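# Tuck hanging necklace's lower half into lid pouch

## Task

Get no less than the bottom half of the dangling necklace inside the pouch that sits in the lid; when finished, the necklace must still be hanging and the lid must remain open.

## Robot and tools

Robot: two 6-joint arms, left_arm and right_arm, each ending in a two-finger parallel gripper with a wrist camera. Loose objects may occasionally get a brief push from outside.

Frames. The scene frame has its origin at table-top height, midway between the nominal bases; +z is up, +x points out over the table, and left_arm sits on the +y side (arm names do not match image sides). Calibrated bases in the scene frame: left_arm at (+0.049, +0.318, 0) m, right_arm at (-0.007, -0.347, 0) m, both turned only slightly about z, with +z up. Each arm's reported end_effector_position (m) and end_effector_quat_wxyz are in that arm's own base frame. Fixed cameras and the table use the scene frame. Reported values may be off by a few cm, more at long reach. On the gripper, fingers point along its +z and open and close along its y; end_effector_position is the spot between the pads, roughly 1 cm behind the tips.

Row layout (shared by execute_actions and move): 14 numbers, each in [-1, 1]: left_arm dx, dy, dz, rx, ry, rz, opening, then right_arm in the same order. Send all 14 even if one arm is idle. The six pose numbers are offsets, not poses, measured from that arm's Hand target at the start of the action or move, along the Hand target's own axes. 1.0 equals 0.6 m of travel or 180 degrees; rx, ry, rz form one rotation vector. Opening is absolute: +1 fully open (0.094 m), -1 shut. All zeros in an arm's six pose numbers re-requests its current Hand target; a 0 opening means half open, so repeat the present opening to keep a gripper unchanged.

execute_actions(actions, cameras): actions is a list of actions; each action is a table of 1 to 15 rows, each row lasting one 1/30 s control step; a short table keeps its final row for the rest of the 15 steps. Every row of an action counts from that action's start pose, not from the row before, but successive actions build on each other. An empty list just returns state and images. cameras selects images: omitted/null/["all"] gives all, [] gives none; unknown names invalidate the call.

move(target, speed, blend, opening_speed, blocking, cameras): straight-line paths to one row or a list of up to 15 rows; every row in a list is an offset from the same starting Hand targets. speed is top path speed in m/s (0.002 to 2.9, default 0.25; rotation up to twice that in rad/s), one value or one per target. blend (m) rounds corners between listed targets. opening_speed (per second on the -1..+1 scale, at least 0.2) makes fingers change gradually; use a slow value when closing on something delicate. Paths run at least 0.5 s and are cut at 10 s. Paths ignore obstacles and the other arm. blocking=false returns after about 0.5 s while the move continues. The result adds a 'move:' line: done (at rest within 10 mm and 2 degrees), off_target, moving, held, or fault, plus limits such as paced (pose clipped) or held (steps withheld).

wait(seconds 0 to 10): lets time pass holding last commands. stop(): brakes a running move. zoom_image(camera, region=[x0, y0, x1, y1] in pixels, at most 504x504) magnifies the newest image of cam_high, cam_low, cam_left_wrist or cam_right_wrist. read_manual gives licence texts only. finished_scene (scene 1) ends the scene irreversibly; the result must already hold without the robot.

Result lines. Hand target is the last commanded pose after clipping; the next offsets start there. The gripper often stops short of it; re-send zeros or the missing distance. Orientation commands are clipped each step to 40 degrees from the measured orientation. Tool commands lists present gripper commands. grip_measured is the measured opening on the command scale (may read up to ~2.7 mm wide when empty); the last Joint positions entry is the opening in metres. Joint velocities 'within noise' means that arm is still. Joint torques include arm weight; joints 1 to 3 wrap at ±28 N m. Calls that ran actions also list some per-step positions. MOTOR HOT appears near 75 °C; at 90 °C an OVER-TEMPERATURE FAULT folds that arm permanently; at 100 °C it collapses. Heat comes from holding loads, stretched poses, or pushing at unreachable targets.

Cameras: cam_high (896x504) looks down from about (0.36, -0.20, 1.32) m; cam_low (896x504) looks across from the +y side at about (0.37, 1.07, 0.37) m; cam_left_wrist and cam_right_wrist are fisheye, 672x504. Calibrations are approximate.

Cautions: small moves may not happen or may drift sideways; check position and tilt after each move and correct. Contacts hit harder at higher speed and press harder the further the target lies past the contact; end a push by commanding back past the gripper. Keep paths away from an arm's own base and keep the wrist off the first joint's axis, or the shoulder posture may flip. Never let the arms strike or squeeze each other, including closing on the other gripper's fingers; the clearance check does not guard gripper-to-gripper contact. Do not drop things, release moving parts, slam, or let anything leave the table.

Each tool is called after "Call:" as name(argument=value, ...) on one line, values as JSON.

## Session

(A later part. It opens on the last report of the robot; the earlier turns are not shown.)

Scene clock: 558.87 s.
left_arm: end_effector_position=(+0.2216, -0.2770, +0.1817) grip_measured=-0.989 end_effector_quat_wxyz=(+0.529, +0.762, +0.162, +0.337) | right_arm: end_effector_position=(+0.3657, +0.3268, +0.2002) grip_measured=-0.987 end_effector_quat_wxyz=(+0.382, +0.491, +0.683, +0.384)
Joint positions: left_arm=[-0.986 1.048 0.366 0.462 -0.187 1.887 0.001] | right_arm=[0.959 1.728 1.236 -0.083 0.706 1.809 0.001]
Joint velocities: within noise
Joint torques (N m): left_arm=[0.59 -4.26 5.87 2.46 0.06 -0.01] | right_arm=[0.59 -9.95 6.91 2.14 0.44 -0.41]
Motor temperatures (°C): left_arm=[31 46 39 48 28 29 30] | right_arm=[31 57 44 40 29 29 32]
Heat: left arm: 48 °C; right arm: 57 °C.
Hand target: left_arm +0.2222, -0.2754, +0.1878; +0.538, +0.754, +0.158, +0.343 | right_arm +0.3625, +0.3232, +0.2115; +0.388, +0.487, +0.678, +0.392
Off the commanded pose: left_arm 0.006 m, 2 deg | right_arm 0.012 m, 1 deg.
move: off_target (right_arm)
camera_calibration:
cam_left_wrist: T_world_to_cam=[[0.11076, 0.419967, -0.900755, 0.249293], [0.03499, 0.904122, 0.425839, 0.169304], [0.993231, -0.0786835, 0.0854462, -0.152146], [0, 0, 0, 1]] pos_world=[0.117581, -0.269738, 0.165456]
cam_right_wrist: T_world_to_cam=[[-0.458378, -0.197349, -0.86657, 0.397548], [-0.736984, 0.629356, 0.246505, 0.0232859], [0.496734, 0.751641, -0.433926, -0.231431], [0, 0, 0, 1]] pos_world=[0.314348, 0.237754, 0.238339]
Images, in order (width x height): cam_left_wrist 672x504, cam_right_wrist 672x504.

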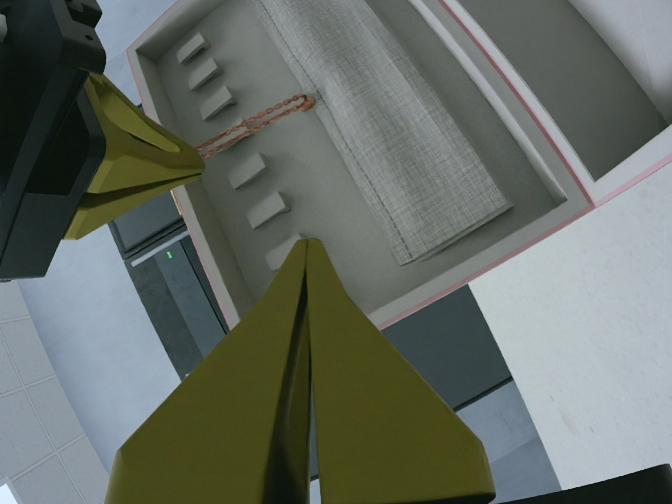

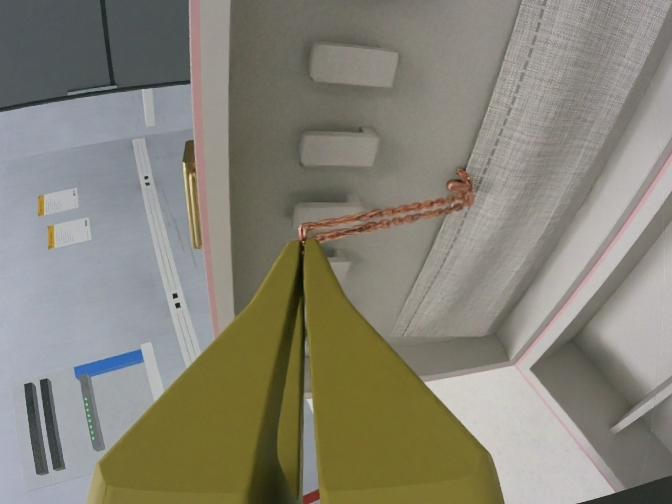

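Call:
move(target=[[0,0,0,0,0,0,-1, -0.0057,0.0126,0.0143,0,0,0.0506,-1]], speed=0.05, cameras=["cam_left_wrist","cam_right_wrist"])

Call:
zoom_image(camera="cam_left_wrist", region=[150, 60, 320, 200])

Scene clock: 562.60 s.
left_arm: end_effector_position=(+0.2216, -0.2770, +0.1817) grip_measured=-0.989 end_effector_quat_wxyz=(+0.529, +0.762, +0.162, +0.337) | right_arm: end_effector_position=(+0.3711, +0.3208, +0.2001) grip_measured=-0.987 end_effector_quat_wxyz=(+0.362, +0.534, +0.649, +0.402)
Joint positions: left_arm=[-0.986 1.048 0.366 0.462 -0.187 1.887 0.001] | right_arm=[0.942 1.728 1.236 -0.082 0.705 1.923 0.001]
Joint velocities: within noise
Joint torques (N m): left_arm=[0.5 -4.11 5.97 2.42 0.06 0.09] | right_arm=[-0.05 -8.73 10.1 2.05 0.23 -0.12]
Motor temperatures (°C): left_arm=[31 45 38 49 28 29 30] | right_arm=[31 58 44 41 29 29 32]
Heat: left arm: 49 °C; right arm: 58 °C.
Hand target: left_arm +0.2223, -0.2753, +0.1878; +0.538, +0.754, +0.158, +0.343 | right_arm +0.3738, +0.3228, +0.2155; +0.355, +0.539, +0.637, +0.421
Off the commanded pose: left_arm 0.006 m, 2 deg | right_arm 0.016 m, 3 deg.
move: off_target (right_arm)
camera_calibration:
cam_left_wrist: T_world_to_cam=[[0.11076, 0.419967, -0.900755, 0.249293], [0.03499, 0.904122, 0.425839, 0.169304], [0.993231, -0.0786835, 0.0854462, -0.152146], [0, 0, 0, 1]] pos_world=[0.117581, -0.269738, 0.165456]
cam_right_wrist: T_world_to_cam=[[-0.481359, -0.0785462, -0.872997, 0.370413], [-0.692277, 0.644967, 0.323682, -0.00589041], [0.53763, 0.760163, -0.364836, -0.261393], [0, 0, 0, 1]] pos_world=[0.314756, 0.231595, 0.22991]
Images, in order (width x height): cam_left_wrist 672x504, cam_right_wrist 672x504.

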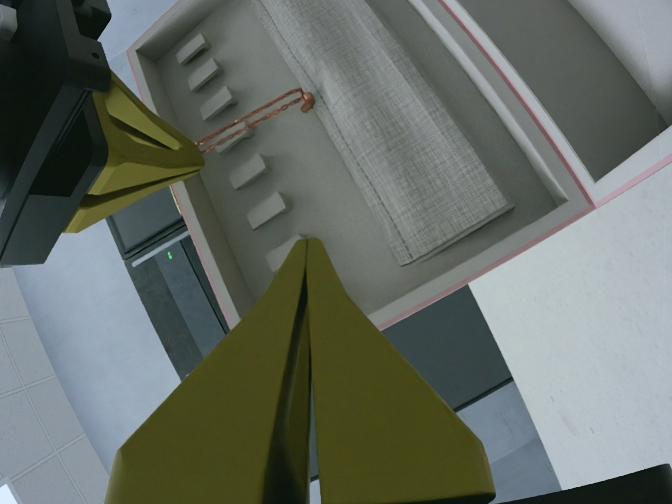

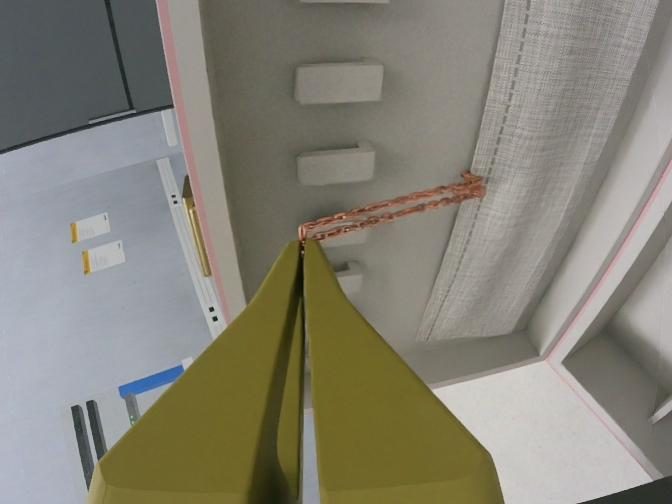

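Scaled by 2.965 from the camera's 672x504 image, which has a finer 960x720 frame.

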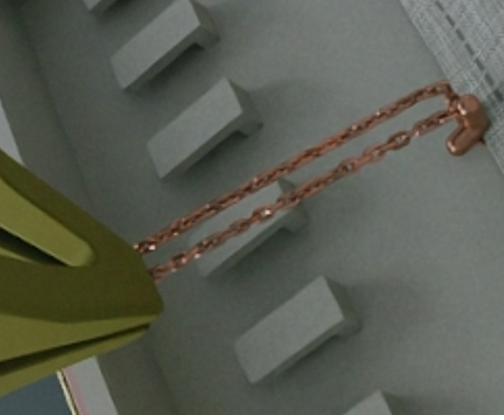

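Call:
move(target=[[0,0,0,0,0,0,-1, -0.0002,0.0107,0.0081,0,0,0,-1]], speed=0.04, cameras=["cam_left_wrist","cam_right_wrist"])

Call:
zoom_image(camera="cam_left_wrist", region=[160, 70, 290, 180])

Call:
zoom_image(camera="cam_right_wrist", region=[280, 120, 440, 280])

Scene clock: 564.47 s.
left_arm: end_effector_position=(+0.2215, -0.2770, +0.1818) grip_measured=-0.989 end_effector_quat_wxyz=(+0.529, +0.762, +0.162, +0.337) | right_arm: end_effector_position=(+0.3780, +0.3218, +0.2129) grip_measured=-0.987 end_effector_quat_wxyz=(+0.360, +0.538, +0.640, +0.415)
Joint positions: left_arm=[-0.986 1.048 0.366 0.463 -0.187 1.887 0.001] | right_arm=[0.929 1.728 1.268 -0.082 0.694 1.923 0.001]
Joint velocities: within noise
Joint torques (N m): left_arm=[0.47 -4.18 5.81 2.49 0.04 0.08] | right_arm=[-0.05 -7.56 10.25 1.97 0.23 -0.22]
Motor temperatures (°C): left_arm=[31 45 38 49 28 29 30] | right_arm=[31 58 45 42 29 29 32]
Heat: left arm: 49 °C; right arm: 58 °C.
Hand target: left_arm +0.2223, -0.2754, +0.1878; +0.538, +0.754, +0.158, +0.343 | right_arm +0.3806, +0.3239, +0.2194; +0.355, +0.539, +0.637, +0.421
Off the commanded pose: left_arm 0.006 m, 2 deg | right_arm 0.007 m, 1 deg.
move: done
camera_calibration:
cam_left_wrist: T_world_to_cam=[[0.111045, 0.419556, -0.900912, 0.249264], [0.0352158, 0.904288, 0.425469, 0.169342], [0.993191, -0.0789724, 0.0856413, -0.152261], [0, 0, 0, 1]] pos_world=[0.117581, -0.269739, 0.165555]
cam_right_wrist: T_world_to_cam=[[-0.469173, -0.0501632, -0.88168, 0.373148], [-0.694194, 0.638074, 0.333101, -0.00498361], [0.545868, 0.768339, -0.33419, -0.273506], [0, 0, 0, 1]] pos_world=[0.32091, 0.232044, 0.239255]
Images, in order (width x height): cam_left_wrist 672x504, cam_right_wrist 672x504.

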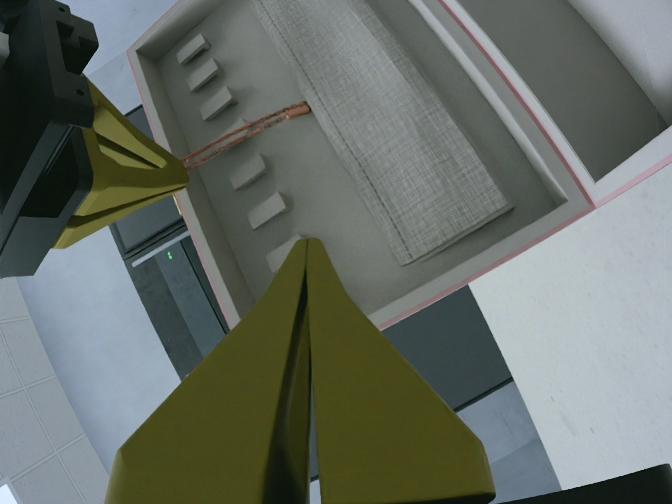

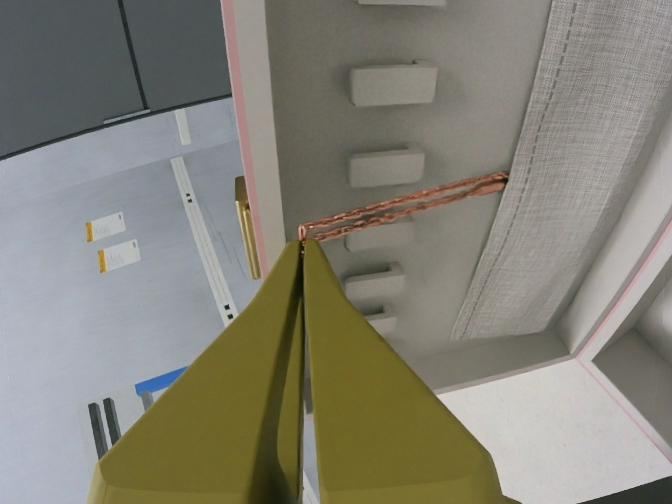

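Scaled by 3.877 from the camera's 672x504 image, which has a finer 960x720 frame.

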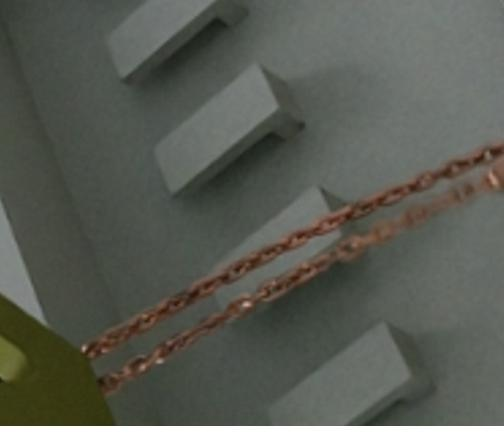

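Scaled by 3.150 from the camera's 672x504 image, which has a finer 960x720 frame.

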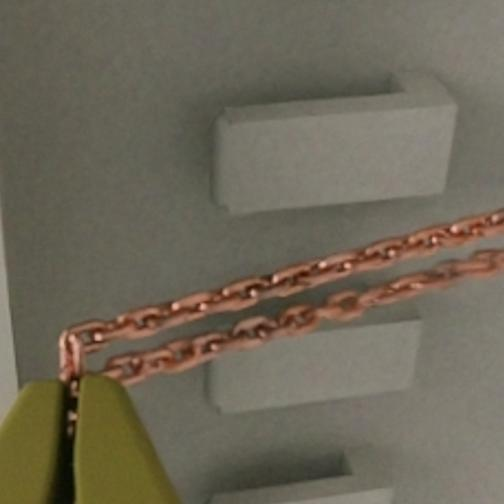

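Call:
move(target=[[0,0,0,0,0,0,-1, -0.0037,-0.0153,0.0065,0,0,0,-1]], speed=0.04, cameras=[])

Scene clock: 566.17 s.
left_arm: end_effector_position=(+0.2215, -0.2770, +0.1818) grip_measured=-0.989 end_effector_quat_wxyz=(+0.529, +0.762, +0.162, +0.337) | right_arm: end_effector_position=(+0.3802, +0.3225, +0.2153) grip_measured=-0.987 end_effector_quat_wxyz=(+0.358, +0.539, +0.634, +0.423)
Joint positions: left_arm=[-0.986 1.048 0.366 0.463 -0.187 1.887 0.001] | right_arm=[0.925 1.728 1.264 -0.058 0.69 1.923 0.001]
Joint velocities: within noise
Joint torques (N m): left_arm=[0.57 -4.14 5.71 2.5 0.04 0.09] | right_arm=[-0.08 -7.32 6.99 2.14 0.2 -0.24]
Motor temperatures (°C): left_arm=[31 45 38 50 28 29 30] | right_arm=[31 58 45 42 29 29 32]
Heat: left arm: 50 °C; right arm: 58 °C.
Hand target: left_arm +0.2223, -0.2754, +0.1878; +0.538, +0.754, +0.158, +0.343 | right_arm +0.3810, +0.3217, +0.2095; +0.355, +0.539, +0.637, +0.421
Off the commanded pose: left_arm 0.006 m, 2 deg | right_arm 0.006 m, 1 deg.
move: done
No camera images: "cameras" was empty.

Call:
move(target=[[0,0,0,0,0,0,-1, -0.0050,-0.0127,0,0,0,0,-1]], speed=0.04, cameras=[])

Scene clock: 567.37 s.
left_arm: end_effector_position=(+0.2215, -0.2770, +0.1818) grip_measured=-0.989 end_effector_quat_wxyz=(+0.529, +0.762, +0.162, +0.337) | right_arm: end_effector_position=(+0.3782, +0.3200, +0.2043) grip_measured=-0.987 end_effector_quat_wxyz=(+0.358, +0.538, +0.636, +0.420)
Joint positions: left_arm=[-0.986 1.048 0.366 0.463 -0.187 1.887 0.001] | right_arm=[0.925 1.728 1.225 -0.026 0.689 1.923 0.001]
Joint velocities: within noise
Joint torques (N m): left_arm=[0.31 -4.19 6.04 2.49 0.09 0.08] | right_arm=[-0.08 -7.98 7.01 2.16 0.22 -0.24]
Motor temperatures (°C): left_arm=[31 44 38 50 28 29 30] | right_arm=[31 58 45 42 29 29 32]
Heat: left arm: 50 °C; right arm: 58 °C.
Hand target: left_arm +0.2223, -0.2754, +0.1878; +0.538, +0.754, +0.158, +0.343 | right_arm +0.3785, +0.3182, +0.2025; +0.355, +0.539, +0.637, +0.421
Off the commanded pose: left_arm 0.006 m, 2 deg | right_arm 0.003 m, 0 deg.
move: done
No camera images: "cameras" was empty.

Call:
wait(seconds=0.1, cameras=["cam_left_wrist","cam_right_wrist"])

Call:
zoom_image(camera="cam_left_wrist", region=[170, 80, 280, 180])

Call:
zoom_image(camera="cam_right_wrist", region=[280, 120, 440, 280])

Scene clock: 567.60 s.
left_arm: end_effector_position=(+0.2215, -0.2771, +0.1818) grip_measured=-0.989 end_effector_quat_wxyz=(+0.529, +0.762, +0.162, +0.337) | right_arm: end_effector_position=(+0.3782, +0.3202, +0.2044) grip_measured=-0.987 end_effector_quat_wxyz=(+0.358, +0.538, +0.636, +0.421)
Joint positions: left_arm=[-0.986 1.048 0.366 0.463 -0.186 1.887 0.001] | right_arm=[0.925 1.728 1.225 -0.026 0.689 1.923 0.001]
Joint velocities: within noise
Joint torques (N m): left_arm=[0.47 -4.25 6.02 2.49 0.01 0.1] | right_arm=[-0.1 -7.98 7.02 2.13 0.22 -0.25]
Motor temperatures (°C): left_arm=[31 44 38 50 28 29 30] | right_arm=[31 58 45 42 29 29 32]
Heat: left arm: 50 °C; right arm: 58 °C.
Hand target: left_arm +0.2222, -0.2754, +0.1878; +0.538, +0.754, +0.158, +0.343 | right_arm +0.3785, +0.3183, +0.2025; +0.355, +0.539, +0.637, +0.421
Tool commands: left_gripper/opening=-1.0 right_gripper/opening=-1.0
Off the commanded pose: left_arm 0.006 m, 2 deg | right_arm 0.003 m, 0 deg.
wait: 0.10 s; at rest by 0.03 s
camera_calibration:
cam_left_wrist: T_world_to_cam=[[0.11113, 0.419508, -0.900924, 0.249255], [0.0356262, 0.904274, 0.425463, 0.169296], [0.993167, -0.0793781, 0.0855463, -0.152253], [0, 0, 0, 1]] pos_world=[0.117482, -0.269739, 0.165555]
cam_right_wrist: T_world_to_cam=[[-0.464105, -0.0398722, -0.884882, 0.361046], [-0.696423, 0.633738, 0.336706, 0.000576739], [0.547358, 0.77252, -0.321889, -0.279589], [0, 0, 0, 1]] pos_world=[0.321, 0.230018, 0.229292]
Images, in order (width x height): cam_left_wrist 672x504, cam_right_wrist 672x504.

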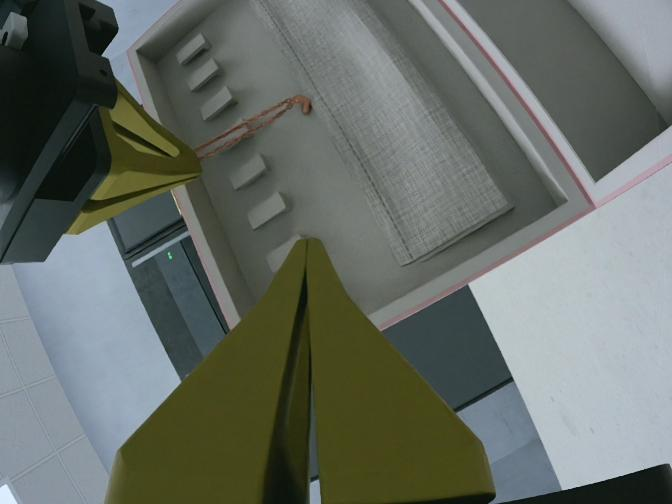

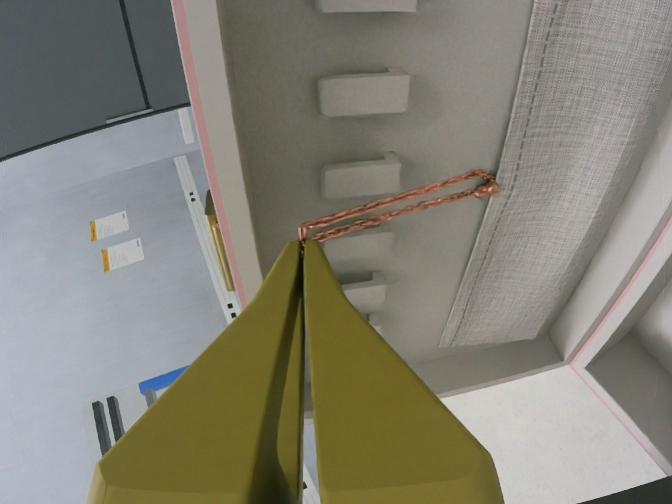

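Scaled by 4.582 from the camera's 672x504 image, which has a finer 960x720 frame.

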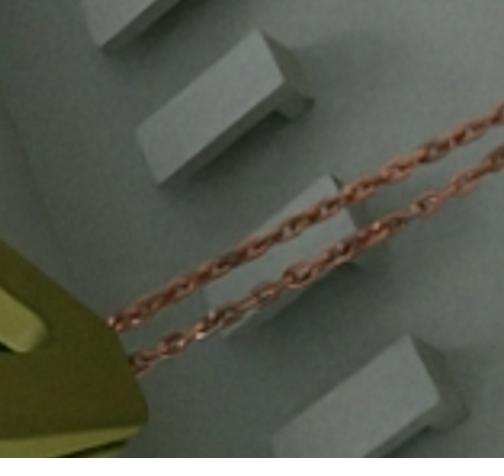

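Scaled by 3.150 from the camera's 672x504 image, which has a finer 960x720 frame.

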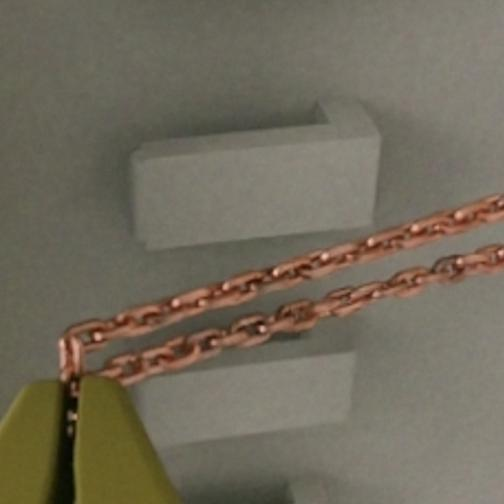

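Call:
move(target=[[0,0,0,0,0,0,-1, -0.0042,0.0010,0,0,0,0,-1]], speed=0.03, cameras=[])

Scene clock: 569.07 s.
left_arm: end_effector_position=(+0.2215, -0.2771, +0.1818) grip_measured=-0.989 end_effector_quat_wxyz=(+0.529, +0.762, +0.162, +0.337) | right_arm: end_effector_position=(+0.3796, +0.3178, +0.2021) grip_measured=-0.987 end_effector_quat_wxyz=(+0.358, +0.540, +0.636, +0.418)
Joint positions: left_arm=[-0.986 1.048 0.366 0.463 -0.186 1.887 0.001] | right_arm=[0.919 1.728 1.219 -0.024 0.686 1.923 0.001]
Joint velocities: within noise
Joint torques (N m): left_arm=[0.61 -4.19 5.53 2.44 -0.01 0.06] | right_arm=[-0.06 -8.44 7.01 2.14 0.2 -0.29]
Motor temperatures (°C): left_arm=[31 44 38 50 28 29 30] | right_arm=[31 58 45 42 29 29 32]
Heat: left arm: 50 °C; right arm: 58 °C.
Hand target: left_arm +0.2222, -0.2754, +0.1878; +0.538, +0.754, +0.158, +0.343 | right_arm +0.3792, +0.3157, +0.2030; +0.355, +0.539, +0.637, +0.421
Off the commanded pose: left_arm 0.006 m, 2 deg | right_arm 0.002 m, 0 deg.
move: done
No camera images: "cameras" was empty.

Call:
move(target=[[0,0,0,0,0,0,-1, -0.0002,0.0062,0.0082,0,0,0,-1]], speed=0.03, cameras=["cam_left_wrist","cam_right_wrist"])

Call:
zoom_image(camera="cam_left_wrist", region=[170, 80, 280, 180])

Call:
zoom_image(camera="cam_right_wrist", region=[280, 120, 440, 280])

Scene clock: 570.10 s.
left_arm: end_effector_position=(+0.2215, -0.2771, +0.1818) grip_measured=-0.989 end_effector_quat_wxyz=(+0.529, +0.762, +0.162, +0.337) | right_arm: end_effector_position=(+0.3827, +0.3149, +0.2016) grip_measured=-0.987 end_effector_quat_wxyz=(+0.357, +0.542, +0.636, +0.418)
Joint positions: left_arm=[-0.986 1.048 0.366 0.463 -0.186 1.887 0.001] | right_arm=[0.907 1.728 1.219 -0.024 0.676 1.923 0.001]
Joint velocities: within noise
Joint torques (N m): left_arm=[0.42 -4.23 5.93 2.51 0 0.09] | right_arm=[-0.05 -7.41 9.02 2.12 0.23 -0.36]
Motor temperatures (°C): left_arm=[31 44 38 50 28 29 30] | right_arm=[31 58 45 42 29 29 32]
Heat: left arm: 50 °C; right arm: 58 °C.
Hand target: left_arm +0.2222, -0.2754, +0.1878; +0.538, +0.754, +0.158, +0.343 | right_arm +0.3851, +0.3166, +0.2045; +0.355, +0.539, +0.637, +0.421
Off the commanded pose: left_arm 0.006 m, 2 deg | right_arm 0.004 m, 1 deg.
move: done
camera_calibration:
cam_left_wrist: T_world_to_cam=[[0.11113, 0.419508, -0.900924, 0.249255], [0.0356262, 0.904274, 0.425463, 0.169296], [0.993167, -0.0793781, 0.0855463, -0.152253], [0, 0, 0, 1]] pos_world=[0.117482, -0.269739, 0.165555]
cam_right_wrist: T_world_to_cam=[[-0.470972, -0.0360467, -0.881412, 0.361227], [-0.689826, 0.637827, 0.342515, 0.00293768], [0.549841, 0.769336, -0.325264, -0.278148], [0, 0, 0, 1]] pos_world=[0.325091, 0.225136, 0.226912]
Images, in order (width x height): cam_left_wrist 672x504, cam_right_wrist 672x504.

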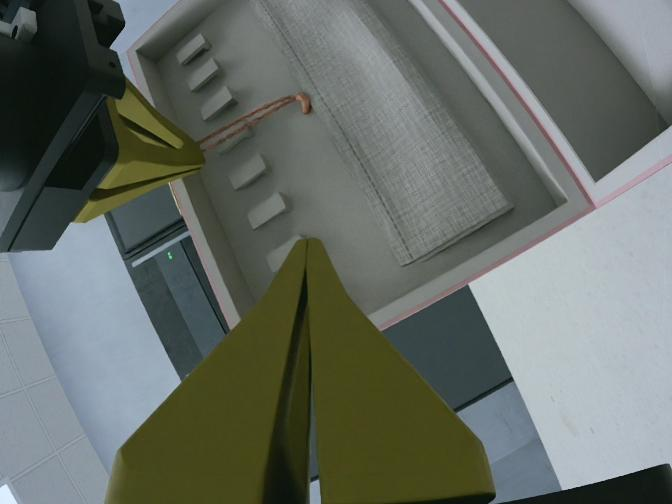

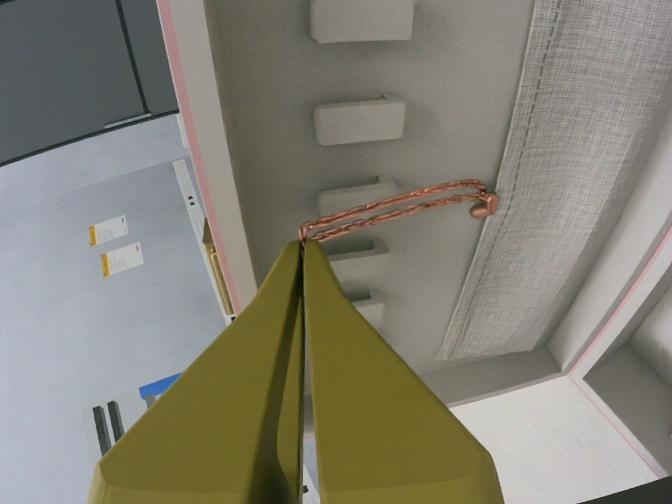

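Scaled by 4.582 from the camera's 672x504 image, which has a finer 960x720 frame.

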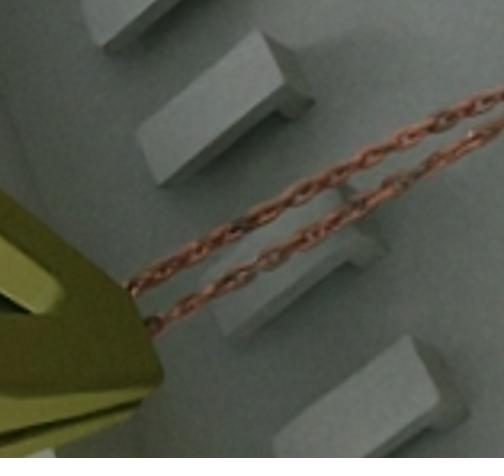

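Scaled by 3.150 from the camera's 672x504 image, which has a finer 960x720 frame.

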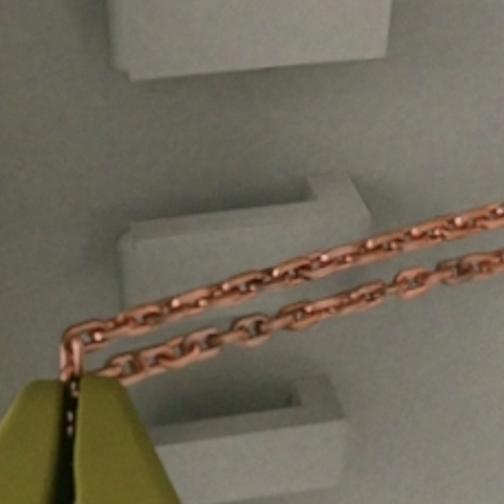

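Call:
move(target=[[0,0,0,0,0,0,-1, 0.0065,0,0,0,0,0,-1]], speed=0.03, cameras=[])

Scene clock: 571.20 s.
left_arm: end_effector_position=(+0.2215, -0.2771, +0.1818) grip_measured=-0.989 end_effector_quat_wxyz=(+0.529, +0.762, +0.162, +0.337) | right_arm: end_effector_position=(+0.3827, +0.3150, +0.2015) grip_measured=-0.987 end_effector_quat_wxyz=(+0.357, +0.542, +0.636, +0.418)
Joint positions: left_arm=[-0.986 1.048 0.366 0.463 -0.186 1.887 0.001] | right_arm=[0.907 1.728 1.219 -0.024 0.675 1.923 0.001]
Joint velocities: within noise
Joint torques (N m): left_arm=[0.58 -4.22 5.86 2.46 0.02 0.04] | right_arm=[0.55 -6.64 10.17 2.06 0.28 -0.31]
Motor temperatures (°C): left_arm=[31 44 38 51 28 29 30] | right_arm=[31 58 45 42 29 29 32]
Heat: left arm: 51 °C; right arm: 58 °C.
Hand target: left_arm +0.2222, -0.2754, +0.1878; +0.538, +0.754, +0.158, +0.343 | right_arm +0.3845, +0.3205, +0.2045; +0.355, +0.539, +0.637, +0.421
Off the commanded pose: left_arm 0.006 m, 2 deg | right_arm 0.006 m, 1 deg.
move: done
No camera images: "cameras" was empty.

Call:
move(target=[[0,0,0,0,0,0,-1, 0.0030,0,0,0,0,0,-1]], speed=0.03, cameras=[])

Scene clock: 572.03 s.
left_arm: end_effector_position=(+0.2215, -0.2771, +0.1818) grip_measured=-0.989 end_effector_quat_wxyz=(+0.529, +0.762, +0.162, +0.337) | right_arm: end_effector_position=(+0.3826, +0.3166, +0.2040) grip_measured=-0.987 end_effector_quat_wxyz=(+0.356, +0.541, +0.635, +0.421)
Joint positions: left_arm=[-0.986 1.048 0.366 0.463 -0.186 1.887 0.001] | right_arm=[0.91 1.728 1.225 -0.024 0.675 1.923 0.001]
Joint velocities: within noise
Joint torques (N m): left_arm=[0.25 -4.3 5.78 2.52 0.01 0.08] | right_arm=[0.64 -6.3 10.21 2.04 0.3 -0.29]
Motor temperatures (°C): left_arm=[31 44 38 51 28 29 30] | right_arm=[31 58 45 43 29 29 32]
Heat: left arm: 51 °C; right arm: 58 °C.
Hand target: left_arm +0.2222, -0.2754, +0.1878; +0.538, +0.754, +0.158, +0.343 | right_arm +0.3842, +0.3223, +0.2045; +0.355, +0.539, +0.637, +0.421
Off the commanded pose: left_arm 0.006 m, 2 deg | right_arm 0.006 m, 0 deg.
move: done
No camera images: "cameras" was empty.

Call:
move(target=[[0,0,0,0,0,0,-1, -0.0001,0.0020,0.0046,0,0,0,-1]], speed=0.03, cameras=[])

Scene clock: 573.47 s.
left_arm: end_effector_position=(+0.2215, -0.2771, +0.1818) grip_measured=-0.989 end_effector_quat_wxyz=(+0.529, +0.762, +0.162, +0.337) | right_arm: end_effector_position=(+0.3834, +0.3177, +0.2074) grip_measured=-0.987 end_effector_quat_wxyz=(+0.356, +0.542, +0.633, +0.424)
Joint positions: left_arm=[-0.986 1.048 0.366 0.463 -0.186 1.887 0.001] | right_arm=[0.91 1.728 1.233 -0.024 0.675 1.923 0.001]
Joint velocities: within noise
Joint torques (N m): left_arm=[0.61 -4.29 5.96 2.46 0.03 0.08] | right_arm=[0.21 -5.76 10.25 2.06 0.25 -0.32]
Motor temperatures (°C): left_arm=[31 44 38 51 28 29 30] | right_arm=[31 57 45 43 29 29 32]
Heat: left arm: 51 °C; right arm: 57 °C.
Hand target: left_arm +0.2223, -0.2754, +0.1878; +0.538, +0.754, +0.158, +0.343 | right_arm +0.3871, +0.3227, +0.2045; +0.355, +0.539, +0.637, +0.421
Off the commanded pose: left_arm 0.006 m, 2 deg | right_arm 0.007 m, 1 deg.
move: done
No camera images: "cameras" was empty.

Call:
move(target=[0,0,0,0,0,0,-1, 0,-0.01225,0.00524,0,0,0,-1], speed=0.03, cameras=[])

Scene clock: 575.30 s.
left_arm: end_effector_position=(+0.2215, -0.2771, +0.1818) grip_measured=-0.989 end_effector_quat_wxyz=(+0.529, +0.762, +0.162, +0.337) | right_arm: end_effector_position=(+0.3853, +0.3202, +0.2062) grip_measured=-0.987 end_effector_quat_wxyz=(+0.356, +0.542, +0.630, +0.428)
Joint positions: left_arm=[-0.986 1.048 0.366 0.463 -0.186 1.887 0.001] | right_arm=[0.91 1.739 1.233 -0.003 0.675 1.923 0.001]
Joint velocities: within noise
Joint torques (N m): left_arm=[0.49 -4.38 5.78 2.44 0.03 0.05] | right_arm=[0.2 -6.04 8.02 2.12 0.25 -0.32]
Motor temperatures (°C): left_arm=[31 43 38 51 28 29 30] | right_arm=[31 57 45 43 29 29 32]
Heat: left arm: 51 °C; right arm: 57 °C.
Hand target: left_arm +0.2223, -0.2754, +0.1878; +0.538, +0.754, +0.158, +0.343 | right_arm +0.3872, +0.3227, +0.1965; +0.355, +0.539, +0.637, +0.421
Off the commanded pose: left_arm 0.006 m, 2 deg | right_arm 0.010 m, 1 deg.
move: done
No camera images: "cameras" was empty.

Call:
wait(seconds=0.1, cameras=["cam_left_wrist","cam_right_wrist"])

Call:
zoom_image(camera="cam_left_wrist", region=[170, 80, 280, 180])

Call:
zoom_image(camera="cam_right_wrist", region=[280, 120, 440, 280])

Scene clock: 575.63 s.
left_arm: end_effector_position=(+0.2215, -0.2771, +0.1818) grip_measured=-0.989 end_effector_quat_wxyz=(+0.529, +0.762, +0.162, +0.337) | right_arm: end_effector_position=(+0.3853, +0.3202, +0.2062) grip_measured=-0.987 end_effector_quat_wxyz=(+0.356, +0.542, +0.630, +0.428)
Joint positions: left_arm=[-0.986 1.048 0.366 0.463 -0.186 1.887 0.001] | right_arm=[0.91 1.739 1.233 -0.002 0.675 1.923 0.001]
Joint velocities: within noise
Joint torques (N m): left_arm=[0.27 -4.38 5.74 2.5 0.05 0.06] | right_arm=[0.23 -6.01 8.03 2.19 0.25 -0.32]
Motor temperatures (°C): left_arm=[31 43 38 51 28 29 30] | right_arm=[31 57 45 43 29 29 32]
Heat: left arm: 51 °C; right arm: 57 °C.
Hand target: left_arm +0.2223, -0.2754, +0.1878; +0.538, +0.754, +0.158, +0.343 | right_arm +0.3871, +0.3227, +0.1965; +0.355, +0.539, +0.637, +0.421
Tool commands: left_gripper/opening=-1.0 right_gripper/opening=-1.0
Off the commanded pose: left_arm 0.006 m, 2 deg | right_arm 0.010 m, 1 deg.
wait: 0.10 s; at rest from the start
camera_calibration:
cam_left_wrist: T_world_to_cam=[[0.11113, 0.419508, -0.900924, 0.249255], [0.0356262, 0.904274, 0.425463, 0.169296], [0.993167, -0.0793781, 0.0855463, -0.152253], [0, 0, 0, 1]] pos_world=[0.117482, -0.269739, 0.165555]
cam_right_wrist: T_world_to_cam=[[-0.457866, -0.0201895, -0.888792, 0.358107], [-0.696784, 0.629047, 0.344663, 0.00487954], [0.552133, 0.777105, -0.302087, -0.290344], [0, 0, 0, 1]] pos_world=[0.327674, 0.229789, 0.228892]
Images, in order (width x height): cam_left_wrist 672x504, cam_right_wrist 672x504.

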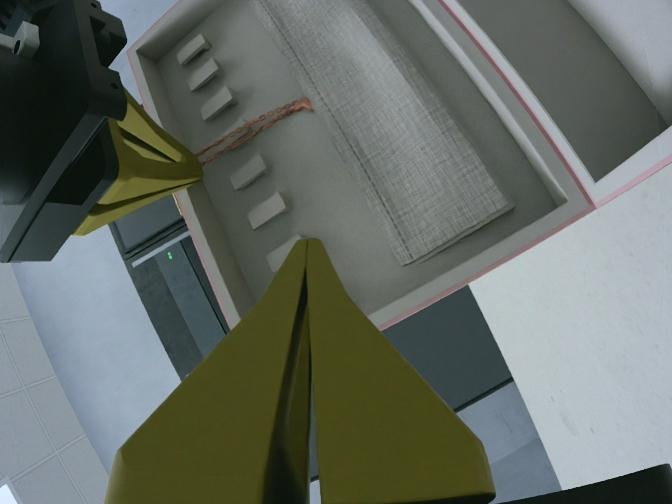

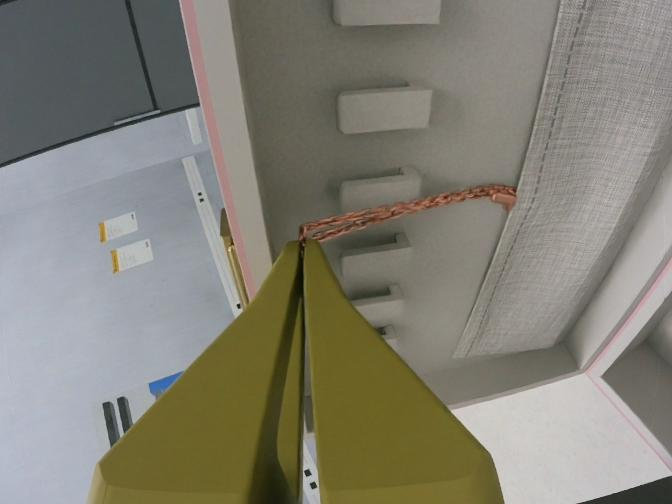

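Scaled by 4.582 from the camera's 672x504 image, which has a finer 960x720 frame.

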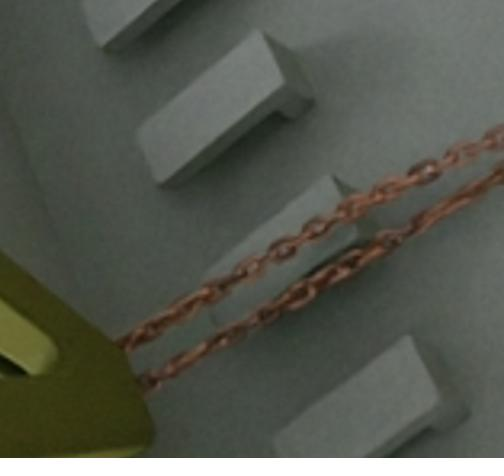

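Scaled by 3.150 from the camera's 672x504 image, which has a finer 960x720 frame.

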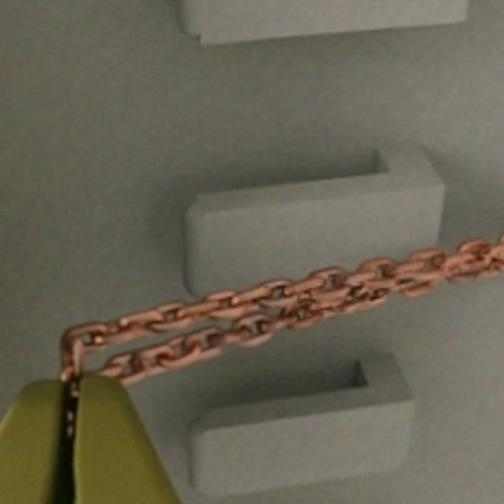

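Call:
move(target=[0,0,0,0,0,0,-1, -0.005,-0.00198,0.00802,0,0,0,-1], speed=0.03, cameras=[])

Scene clock: 578.83 s.
left_arm: end_effector_position=(+0.2215, -0.2771, +0.1818) grip_measured=-0.989 end_effector_quat_wxyz=(+0.529, +0.762, +0.162, +0.337) | right_arm: end_effector_position=(+0.3895, +0.3192, +0.2058) grip_measured=-0.987 end_effector_quat_wxyz=(+0.355, +0.544, +0.626, +0.431)
Joint positions: left_arm=[-0.986 1.048 0.366 0.463 -0.186 1.887 0.001] | right_arm=[0.9 1.745 1.233 0.014 0.669 1.923 0.001]
Joint velocities: within noise
Joint torques (N m): left_arm=[0.57 -4.34 5.83 2.5 0.02 0.11] | right_arm=[-0.05 -6.09 7.45 2.15 0.2 -0.4]
Motor temperatures (°C): left_arm=[31 43 38 52 28 29 30] | right_arm=[31 56 45 43 29 29 32]
Heat: left arm: 52 °C; right arm: 56 °C.
Hand target: left_arm +0.2223, -0.2754, +0.1878; +0.538, +0.754, +0.158, +0.343 | right_arm +0.3915, +0.3204, +0.1934; +0.355, +0.539, +0.637, +0.421
Off the commanded pose: left_arm 0.006 m, 2 deg | right_arm 0.013 m, 2 deg.
move: off_target (right_arm)
No camera images: "cameras" was empty.

Call:
wait(seconds=0.1, cameras=["cam_right_wrist","cam_left_wrist"])

Call:
zoom_image(camera="cam_right_wrist", region=[280, 120, 440, 280])

Call:
zoom_image(camera="cam_left_wrist", region=[170, 80, 280, 180])

Scene clock: 579.10 s.
left_arm: end_effector_position=(+0.2215, -0.2771, +0.1818) grip_measured=-0.989 end_effector_quat_wxyz=(+0.529, +0.762, +0.162, +0.337) | right_arm: end_effector_position=(+0.3895, +0.3193, +0.2059) grip_measured=-0.987 end_effector_quat_wxyz=(+0.355, +0.544, +0.626, +0.432)
Joint positions: left_arm=[-0.986 1.048 0.366 0.463 -0.186 1.887 0.001] | right_arm=[0.9 1.745 1.233 0.014 0.669 1.923 0.001]
Joint velocities: within noise
Joint torques (N m): left_arm=[0.49 -4.15 5.87 2.51 0.08 0.08] | right_arm=[-0.02 -6.09 7.45 2.18 0.19 -0.4]
Motor temperatures (°C): left_arm=[31 43 38 52 28 29 30] | right_arm=[31 56 45 43 29 29 32]
Heat: left arm: 52 °C; right arm: 56 °C.
Hand target: left_arm +0.2223, -0.2754, +0.1878; +0.538, +0.754, +0.158, +0.343 | right_arm +0.3915, +0.3205, +0.1935; +0.355, +0.539, +0.637, +0.421
Tool commands: left_gripper/opening=-1.0 right_gripper/opening=-1.0
Off the commanded pose: left_arm 0.006 m, 2 deg | right_arm 0.013 m, 2 deg.
wait: 0.10 s; at rest from the start
camera_calibration:
cam_left_wrist: T_world_to_cam=[[0.11113, 0.419508, -0.900924, 0.249255], [0.0356262, 0.904274, 0.425463, 0.169296], [0.993167, -0.0793781, 0.0855463, -0.152253], [0, 0, 0, 1]] pos_world=[0.117482, -0.269739, 0.165555]
cam_right_wrist: T_world_to_cam=[[-0.454348, -0.00990268, -0.890769, 0.355505], [-0.695822, 0.628313, 0.347928, 0.00752102], [0.556236, 0.777898, -0.292363, -0.29591], [0, 0, 0, 1]] pos_world=[0.331352, 0.228983, 0.227543]
Images, in order (width x height): cam_left_wrist 672x504, cam_right_wrist 672x504.

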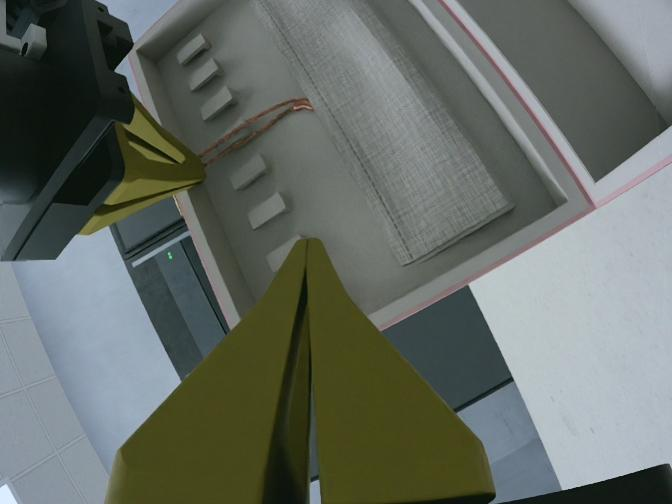

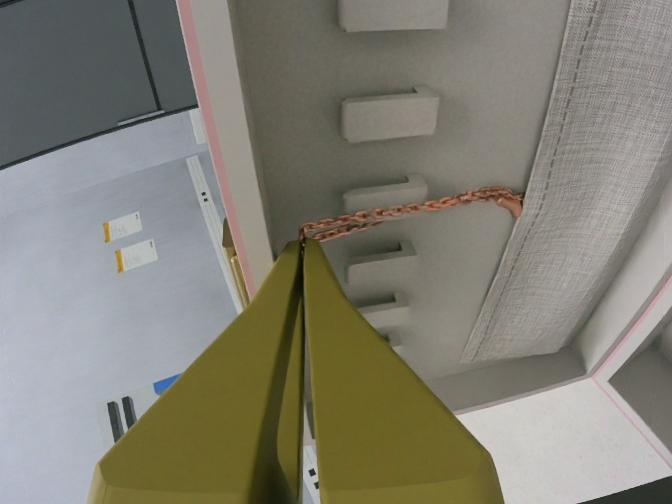

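Scaled by 3.150 from the camera's 672x504 image, which has a finer 960x720 frame.

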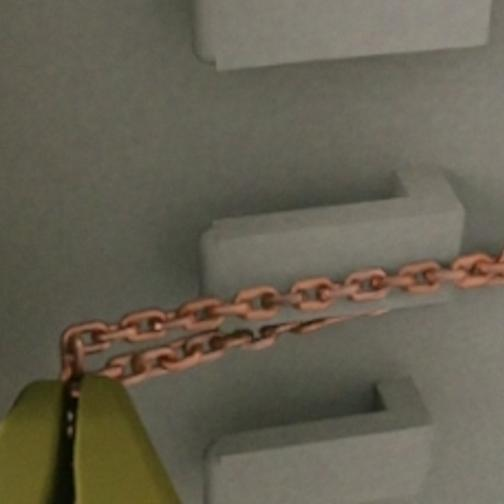

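Scaled by 4.582 from the camera's 672x504 image, which has a finer 960x720 frame.

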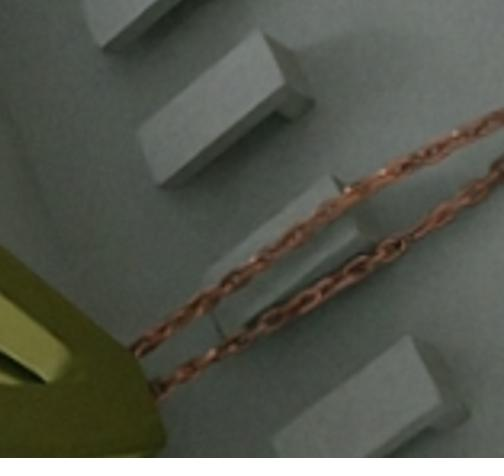

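Call:
move(target=[0,0,0,0,0,0,-1, 0.0005,-0.00318,0.00952,0,0,0,-1], speed=0.03, cameras=["cam_right_wrist"])

Call:
zoom_image(camera="cam_right_wrist", region=[280, 120, 440, 280])

Scene clock: 580.43 s.
left_arm: end_effector_position=(+0.2215, -0.2771, +0.1818) grip_measured=-0.989 end_effector_quat_wxyz=(+0.529, +0.762, +0.162, +0.337) | right_arm: end_effector_position=(+0.3934, +0.3201, +0.2004) grip_measured=-0.987 end_effector_quat_wxyz=(+0.355, +0.544, +0.627, +0.430)
Joint positions: left_arm=[-0.986 1.048 0.366 0.463 -0.186 1.887 0.001] | right_arm=[0.893 1.762 1.233 0.03 0.663 1.919 0.001]
Joint velocities: within noise
Joint torques (N m): left_arm=[0.29 -4.23 6.09 2.48 0 0.12] | right_arm=[-0.06 -6.2 7.8 2.2 0.21 -0.41]
Motor temperatures (°C): left_arm=[31 43 38 52 28 29 30] | right_arm=[31 56 45 43 29 29 32]
Heat: left arm: 52 °C; right arm: 56 °C.
Hand target: left_arm +0.2223, -0.2754, +0.1878; +0.538, +0.754, +0.158, +0.343 | right_arm +0.3959, +0.3215, +0.1895; +0.355, +0.539, +0.637, +0.421
Off the commanded pose: left_arm 0.006 m, 2 deg | right_arm 0.011 m, 2 deg.
move: off_target (right_arm)
camera_calibration:
cam_right_wrist: T_world_to_cam=[[-0.456533, -0.0121766, -0.889623, 0.353669], [-0.694897, 0.629302, 0.347991, 0.0110464], [0.555604, 0.777066, -0.295758, -0.298987], [0, 0, 0, 1]] pos_world=[0.335256, 0.229688, 0.22236]
Images, in order (width x height): cam_right_wrist 672x504.

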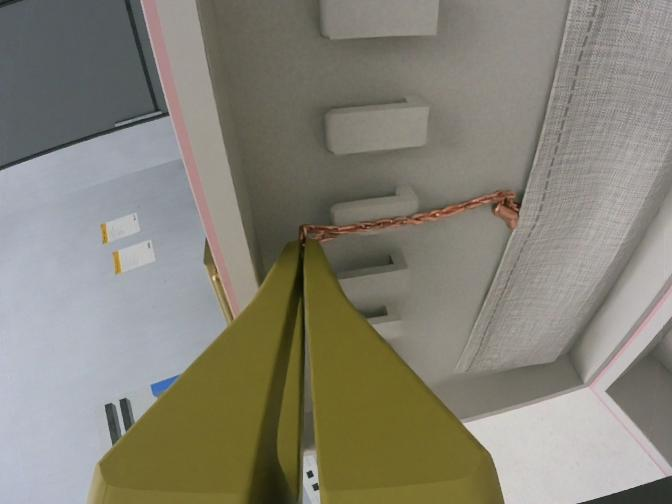

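Scaled by 3.150 from the camera's 672x504 image, which has a finer 960x720 frame.

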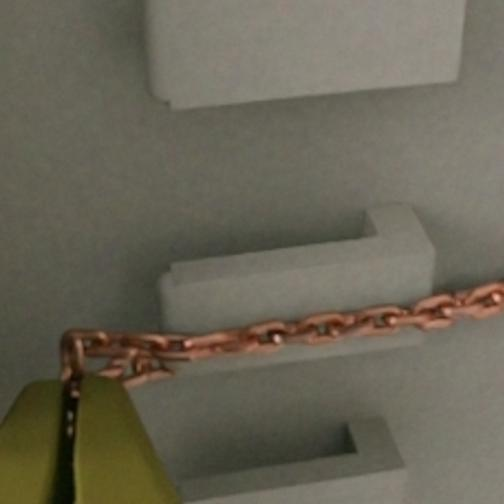

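Call:
move(target=[0,0,0,0,0,0,-1, -0.00667,0.00678,-0.00118,0,0,0,-1], speed=0.03, cameras=[])

Scene clock: 581.57 s.
left_arm: end_effector_position=(+0.2215, -0.2771, +0.1818) grip_measured=-0.989 end_effector_quat_wxyz=(+0.529, +0.762, +0.162, +0.337) | right_arm: end_effector_position=(+0.3962, +0.3174, +0.2001) grip_measured=-0.987 end_effector_quat_wxyz=(+0.356, +0.544, +0.627, +0.429)
Joint positions: left_arm=[-0.986 1.048 0.366 0.463 -0.186 1.887 0.001] | right_arm=[0.883 1.762 1.233 0.031 0.655 1.913 0.001]
Joint velocities: within noise
Joint torques (N m): left_arm=[0.72 -4.34 5.74 2.42 0.04 0.07] | right_arm=[-0.05 -7.06 7.99 2.09 0.18 -0.43]
Motor temperatures (°C): left_arm=[31 43 38 52 28 29 30] | right_arm=[31 56 45 43 29 29 32]
Heat: left arm: 52 °C; right arm: 56 °C.
Hand target: left_arm +0.2223, -0.2754, +0.1878; +0.538, +0.754, +0.158, +0.343 | right_arm +0.3976, +0.3176, +0.1935; +0.355, +0.539, +0.637, +0.421
Off the commanded pose: left_arm 0.006 m, 2 deg | right_arm 0.007 m, 2 deg.
move: done
No camera images: "cameras" was empty.

Call:
move(target=[0,0,0,0,0,0,-1, -0.00833,0.00547,-0.00427,0,0,0,-1], speed=0.03, cameras=["cam_right_wrist","cam_left_wrist"])

Call:
zoom_image(camera="cam_right_wrist", region=[280, 120, 440, 280])

Call:
zoom_image(camera="cam_left_wrist", region=[170, 80, 280, 180])

Scene clock: 582.50 s.
left_arm: end_effector_position=(+0.2215, -0.2771, +0.1818) grip_measured=-0.989 end_effector_quat_wxyz=(+0.529, +0.762, +0.162, +0.337) | right_arm: end_effector_position=(+0.3979, +0.3161, +0.1997) grip_measured=-0.987 end_effector_quat_wxyz=(+0.355, +0.543, +0.629, +0.428)
Joint positions: left_arm=[-0.986 1.048 0.366 0.463 -0.186 1.887 0.001] | right_arm=[0.877 1.762 1.233 0.031 0.647 1.908 0.001]
Joint velocities: within noise
Joint torques (N m): left_arm=[0.47 -4.22 5.93 2.51 0 0.09] | right_arm=[-0.16 -8.53 7.31 2 0.18 -0.41]
Motor temperatures (°C): left_arm=[31 43 38 52 28 29 30] | right_arm=[31 56 45 43 29 29 32]
Heat: left arm: 52 °C; right arm: 56 °C.
Hand target: left_arm +0.2223, -0.2754, +0.1878; +0.538, +0.754, +0.158, +0.343 | right_arm +0.3972, +0.3127, +0.1975; +0.355, +0.539, +0.637, +0.421
Off the commanded pose: left_arm 0.006 m, 2 deg | right_arm 0.004 m, 1 deg.
move: done
camera_calibration:
cam_left_wrist: T_world_to_cam=[[0.11113, 0.419508, -0.900924, 0.249255], [0.0356262, 0.904274, 0.425463, 0.169296], [0.993167, -0.0793781, 0.0855463, -0.152253], [0, 0, 0, 1]] pos_world=[0.117482, -0.269739, 0.165555]
cam_right_wrist: T_world_to_cam=[[-0.459951, -0.0173691, -0.887775, 0.357636], [-0.694512, 0.63, 0.347496, 0.0166178], [0.553262, 0.776401, -0.301832, -0.296303], [0, 0, 0, 1]] pos_world=[0.339969, 0.225792, 0.222292]
Images, in order (width x height): cam_left_wrist 672x504, cam_right_wrist 672x504.

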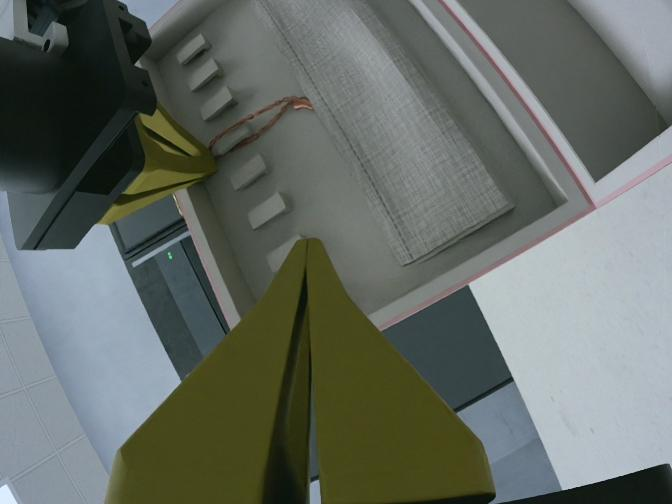

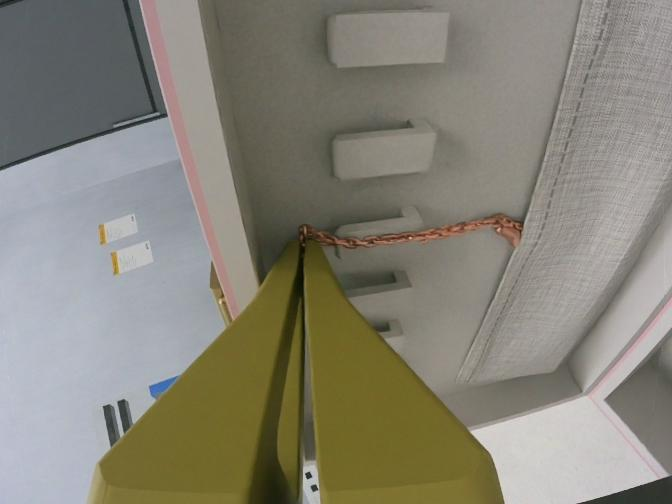

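Scaled by 3.150 from the camera's 672x504 image, which has a finer 960x720 frame.

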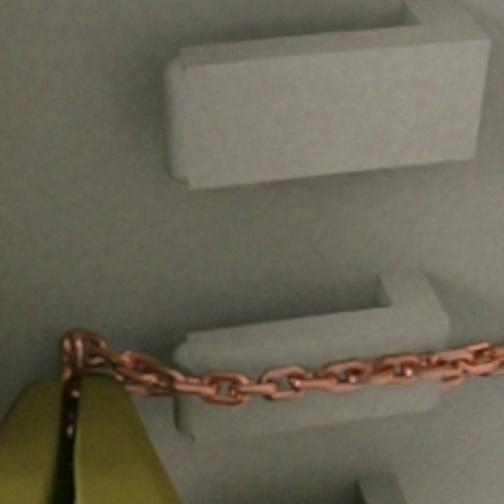

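Scaled by 4.582 from the camera's 672x504 image, which has a finer 960x720 frame.

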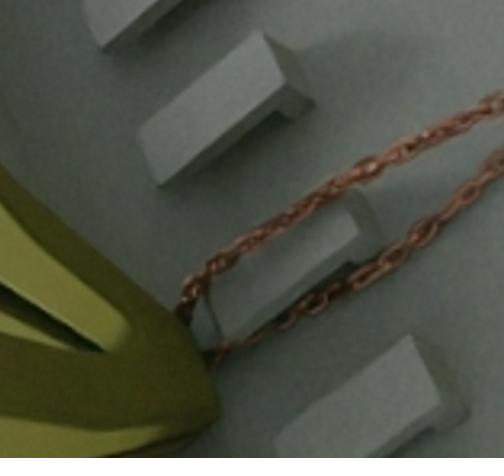

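Call:
move(target=[0,0,0,0,0,0,-1, -0.00833,0.0082,-0.00635,0,0,0,-1], speed=0.03, cameras=[])

Scene clock: 583.47 s.
left_arm: end_effector_position=(+0.2215, -0.2771, +0.1818) grip_measured=-0.989 end_effector_quat_wxyz=(+0.529, +0.762, +0.162, +0.337) | right_arm: end_effector_position=(+0.3988, +0.3148, +0.1982) grip_measured=-0.987 end_effector_quat_wxyz=(+0.354, +0.542, +0.632, +0.425)
Joint positions: left_arm=[-0.986 1.048 0.366 0.463 -0.186 1.887 0.001] | right_arm=[0.871 1.762 1.233 0.025 0.639 1.903 0.001]
Joint velocities: within noise
Joint torques (N m): left_arm=[0.42 -4.4 5.81 2.45 0.03 0.06] | right_arm=[-0.39 -10.18 7.02 1.91 0.2 -0.37]
Motor temperatures (°C): left_arm=[31 43 38 52 28 29 30] | right_arm=[31 56 45 43 29 29 32]
Heat: left arm: 52 °C; right arm: 56 °C.
Hand target: left_arm +0.2223, -0.2754, +0.1878; +0.538, +0.754, +0.158, +0.343 | right_arm +0.3965, +0.3075, +0.2036; +0.355, +0.539, +0.637, +0.421
Off the commanded pose: left_arm 0.006 m, 2 deg | right_arm 0.009 m, 1 deg.
move: done
No camera images: "cameras" was empty.

Call:
move(target=[0,0,0,0,0,0,-1, 0,0.00766,-0.00328,0,0,0,-1], speed=0.03, cameras=[])

Scene clock: 584.60 s.
left_arm: end_effector_position=(+0.2215, -0.2771, +0.1818) grip_measured=-0.989 end_effector_quat_wxyz=(+0.529, +0.762, +0.162, +0.337) | right_arm: end_effector_position=(+0.3981, +0.3113, +0.1964) grip_measured=-0.987 end_effector_quat_wxyz=(+0.355, +0.543, +0.637, +0.417)
Joint positions: left_arm=[-0.986 1.048 0.366 0.463 -0.186 1.887 0.001] | right_arm=[0.868 1.757 1.233 0.003 0.639 1.903 0.001]
Joint velocities: within noise
Joint torques (N m): left_arm=[0.5 -4.15 5.9 2.46 0.06 0.03] | right_arm=[-0.09 -10.18 8.38 1.94 0.22 -0.4]
Motor temperatures (°C): left_arm=[31 43 38 53 28 29 30] | right_arm=[31 56 45 43 29 29 32]
Heat: left arm: 53 °C; right arm: 56 °C.
Hand target: left_arm +0.2223, -0.2754, +0.1878; +0.538, +0.754, +0.158, +0.343 | right_arm +0.3966, +0.3073, +0.2086; +0.355, +0.539, +0.637, +0.421
Off the commanded pose: left_arm 0.006 m, 2 deg | right_arm 0.013 m, 1 deg.
move: off_target (right_arm)
No camera images: "cameras" was empty.


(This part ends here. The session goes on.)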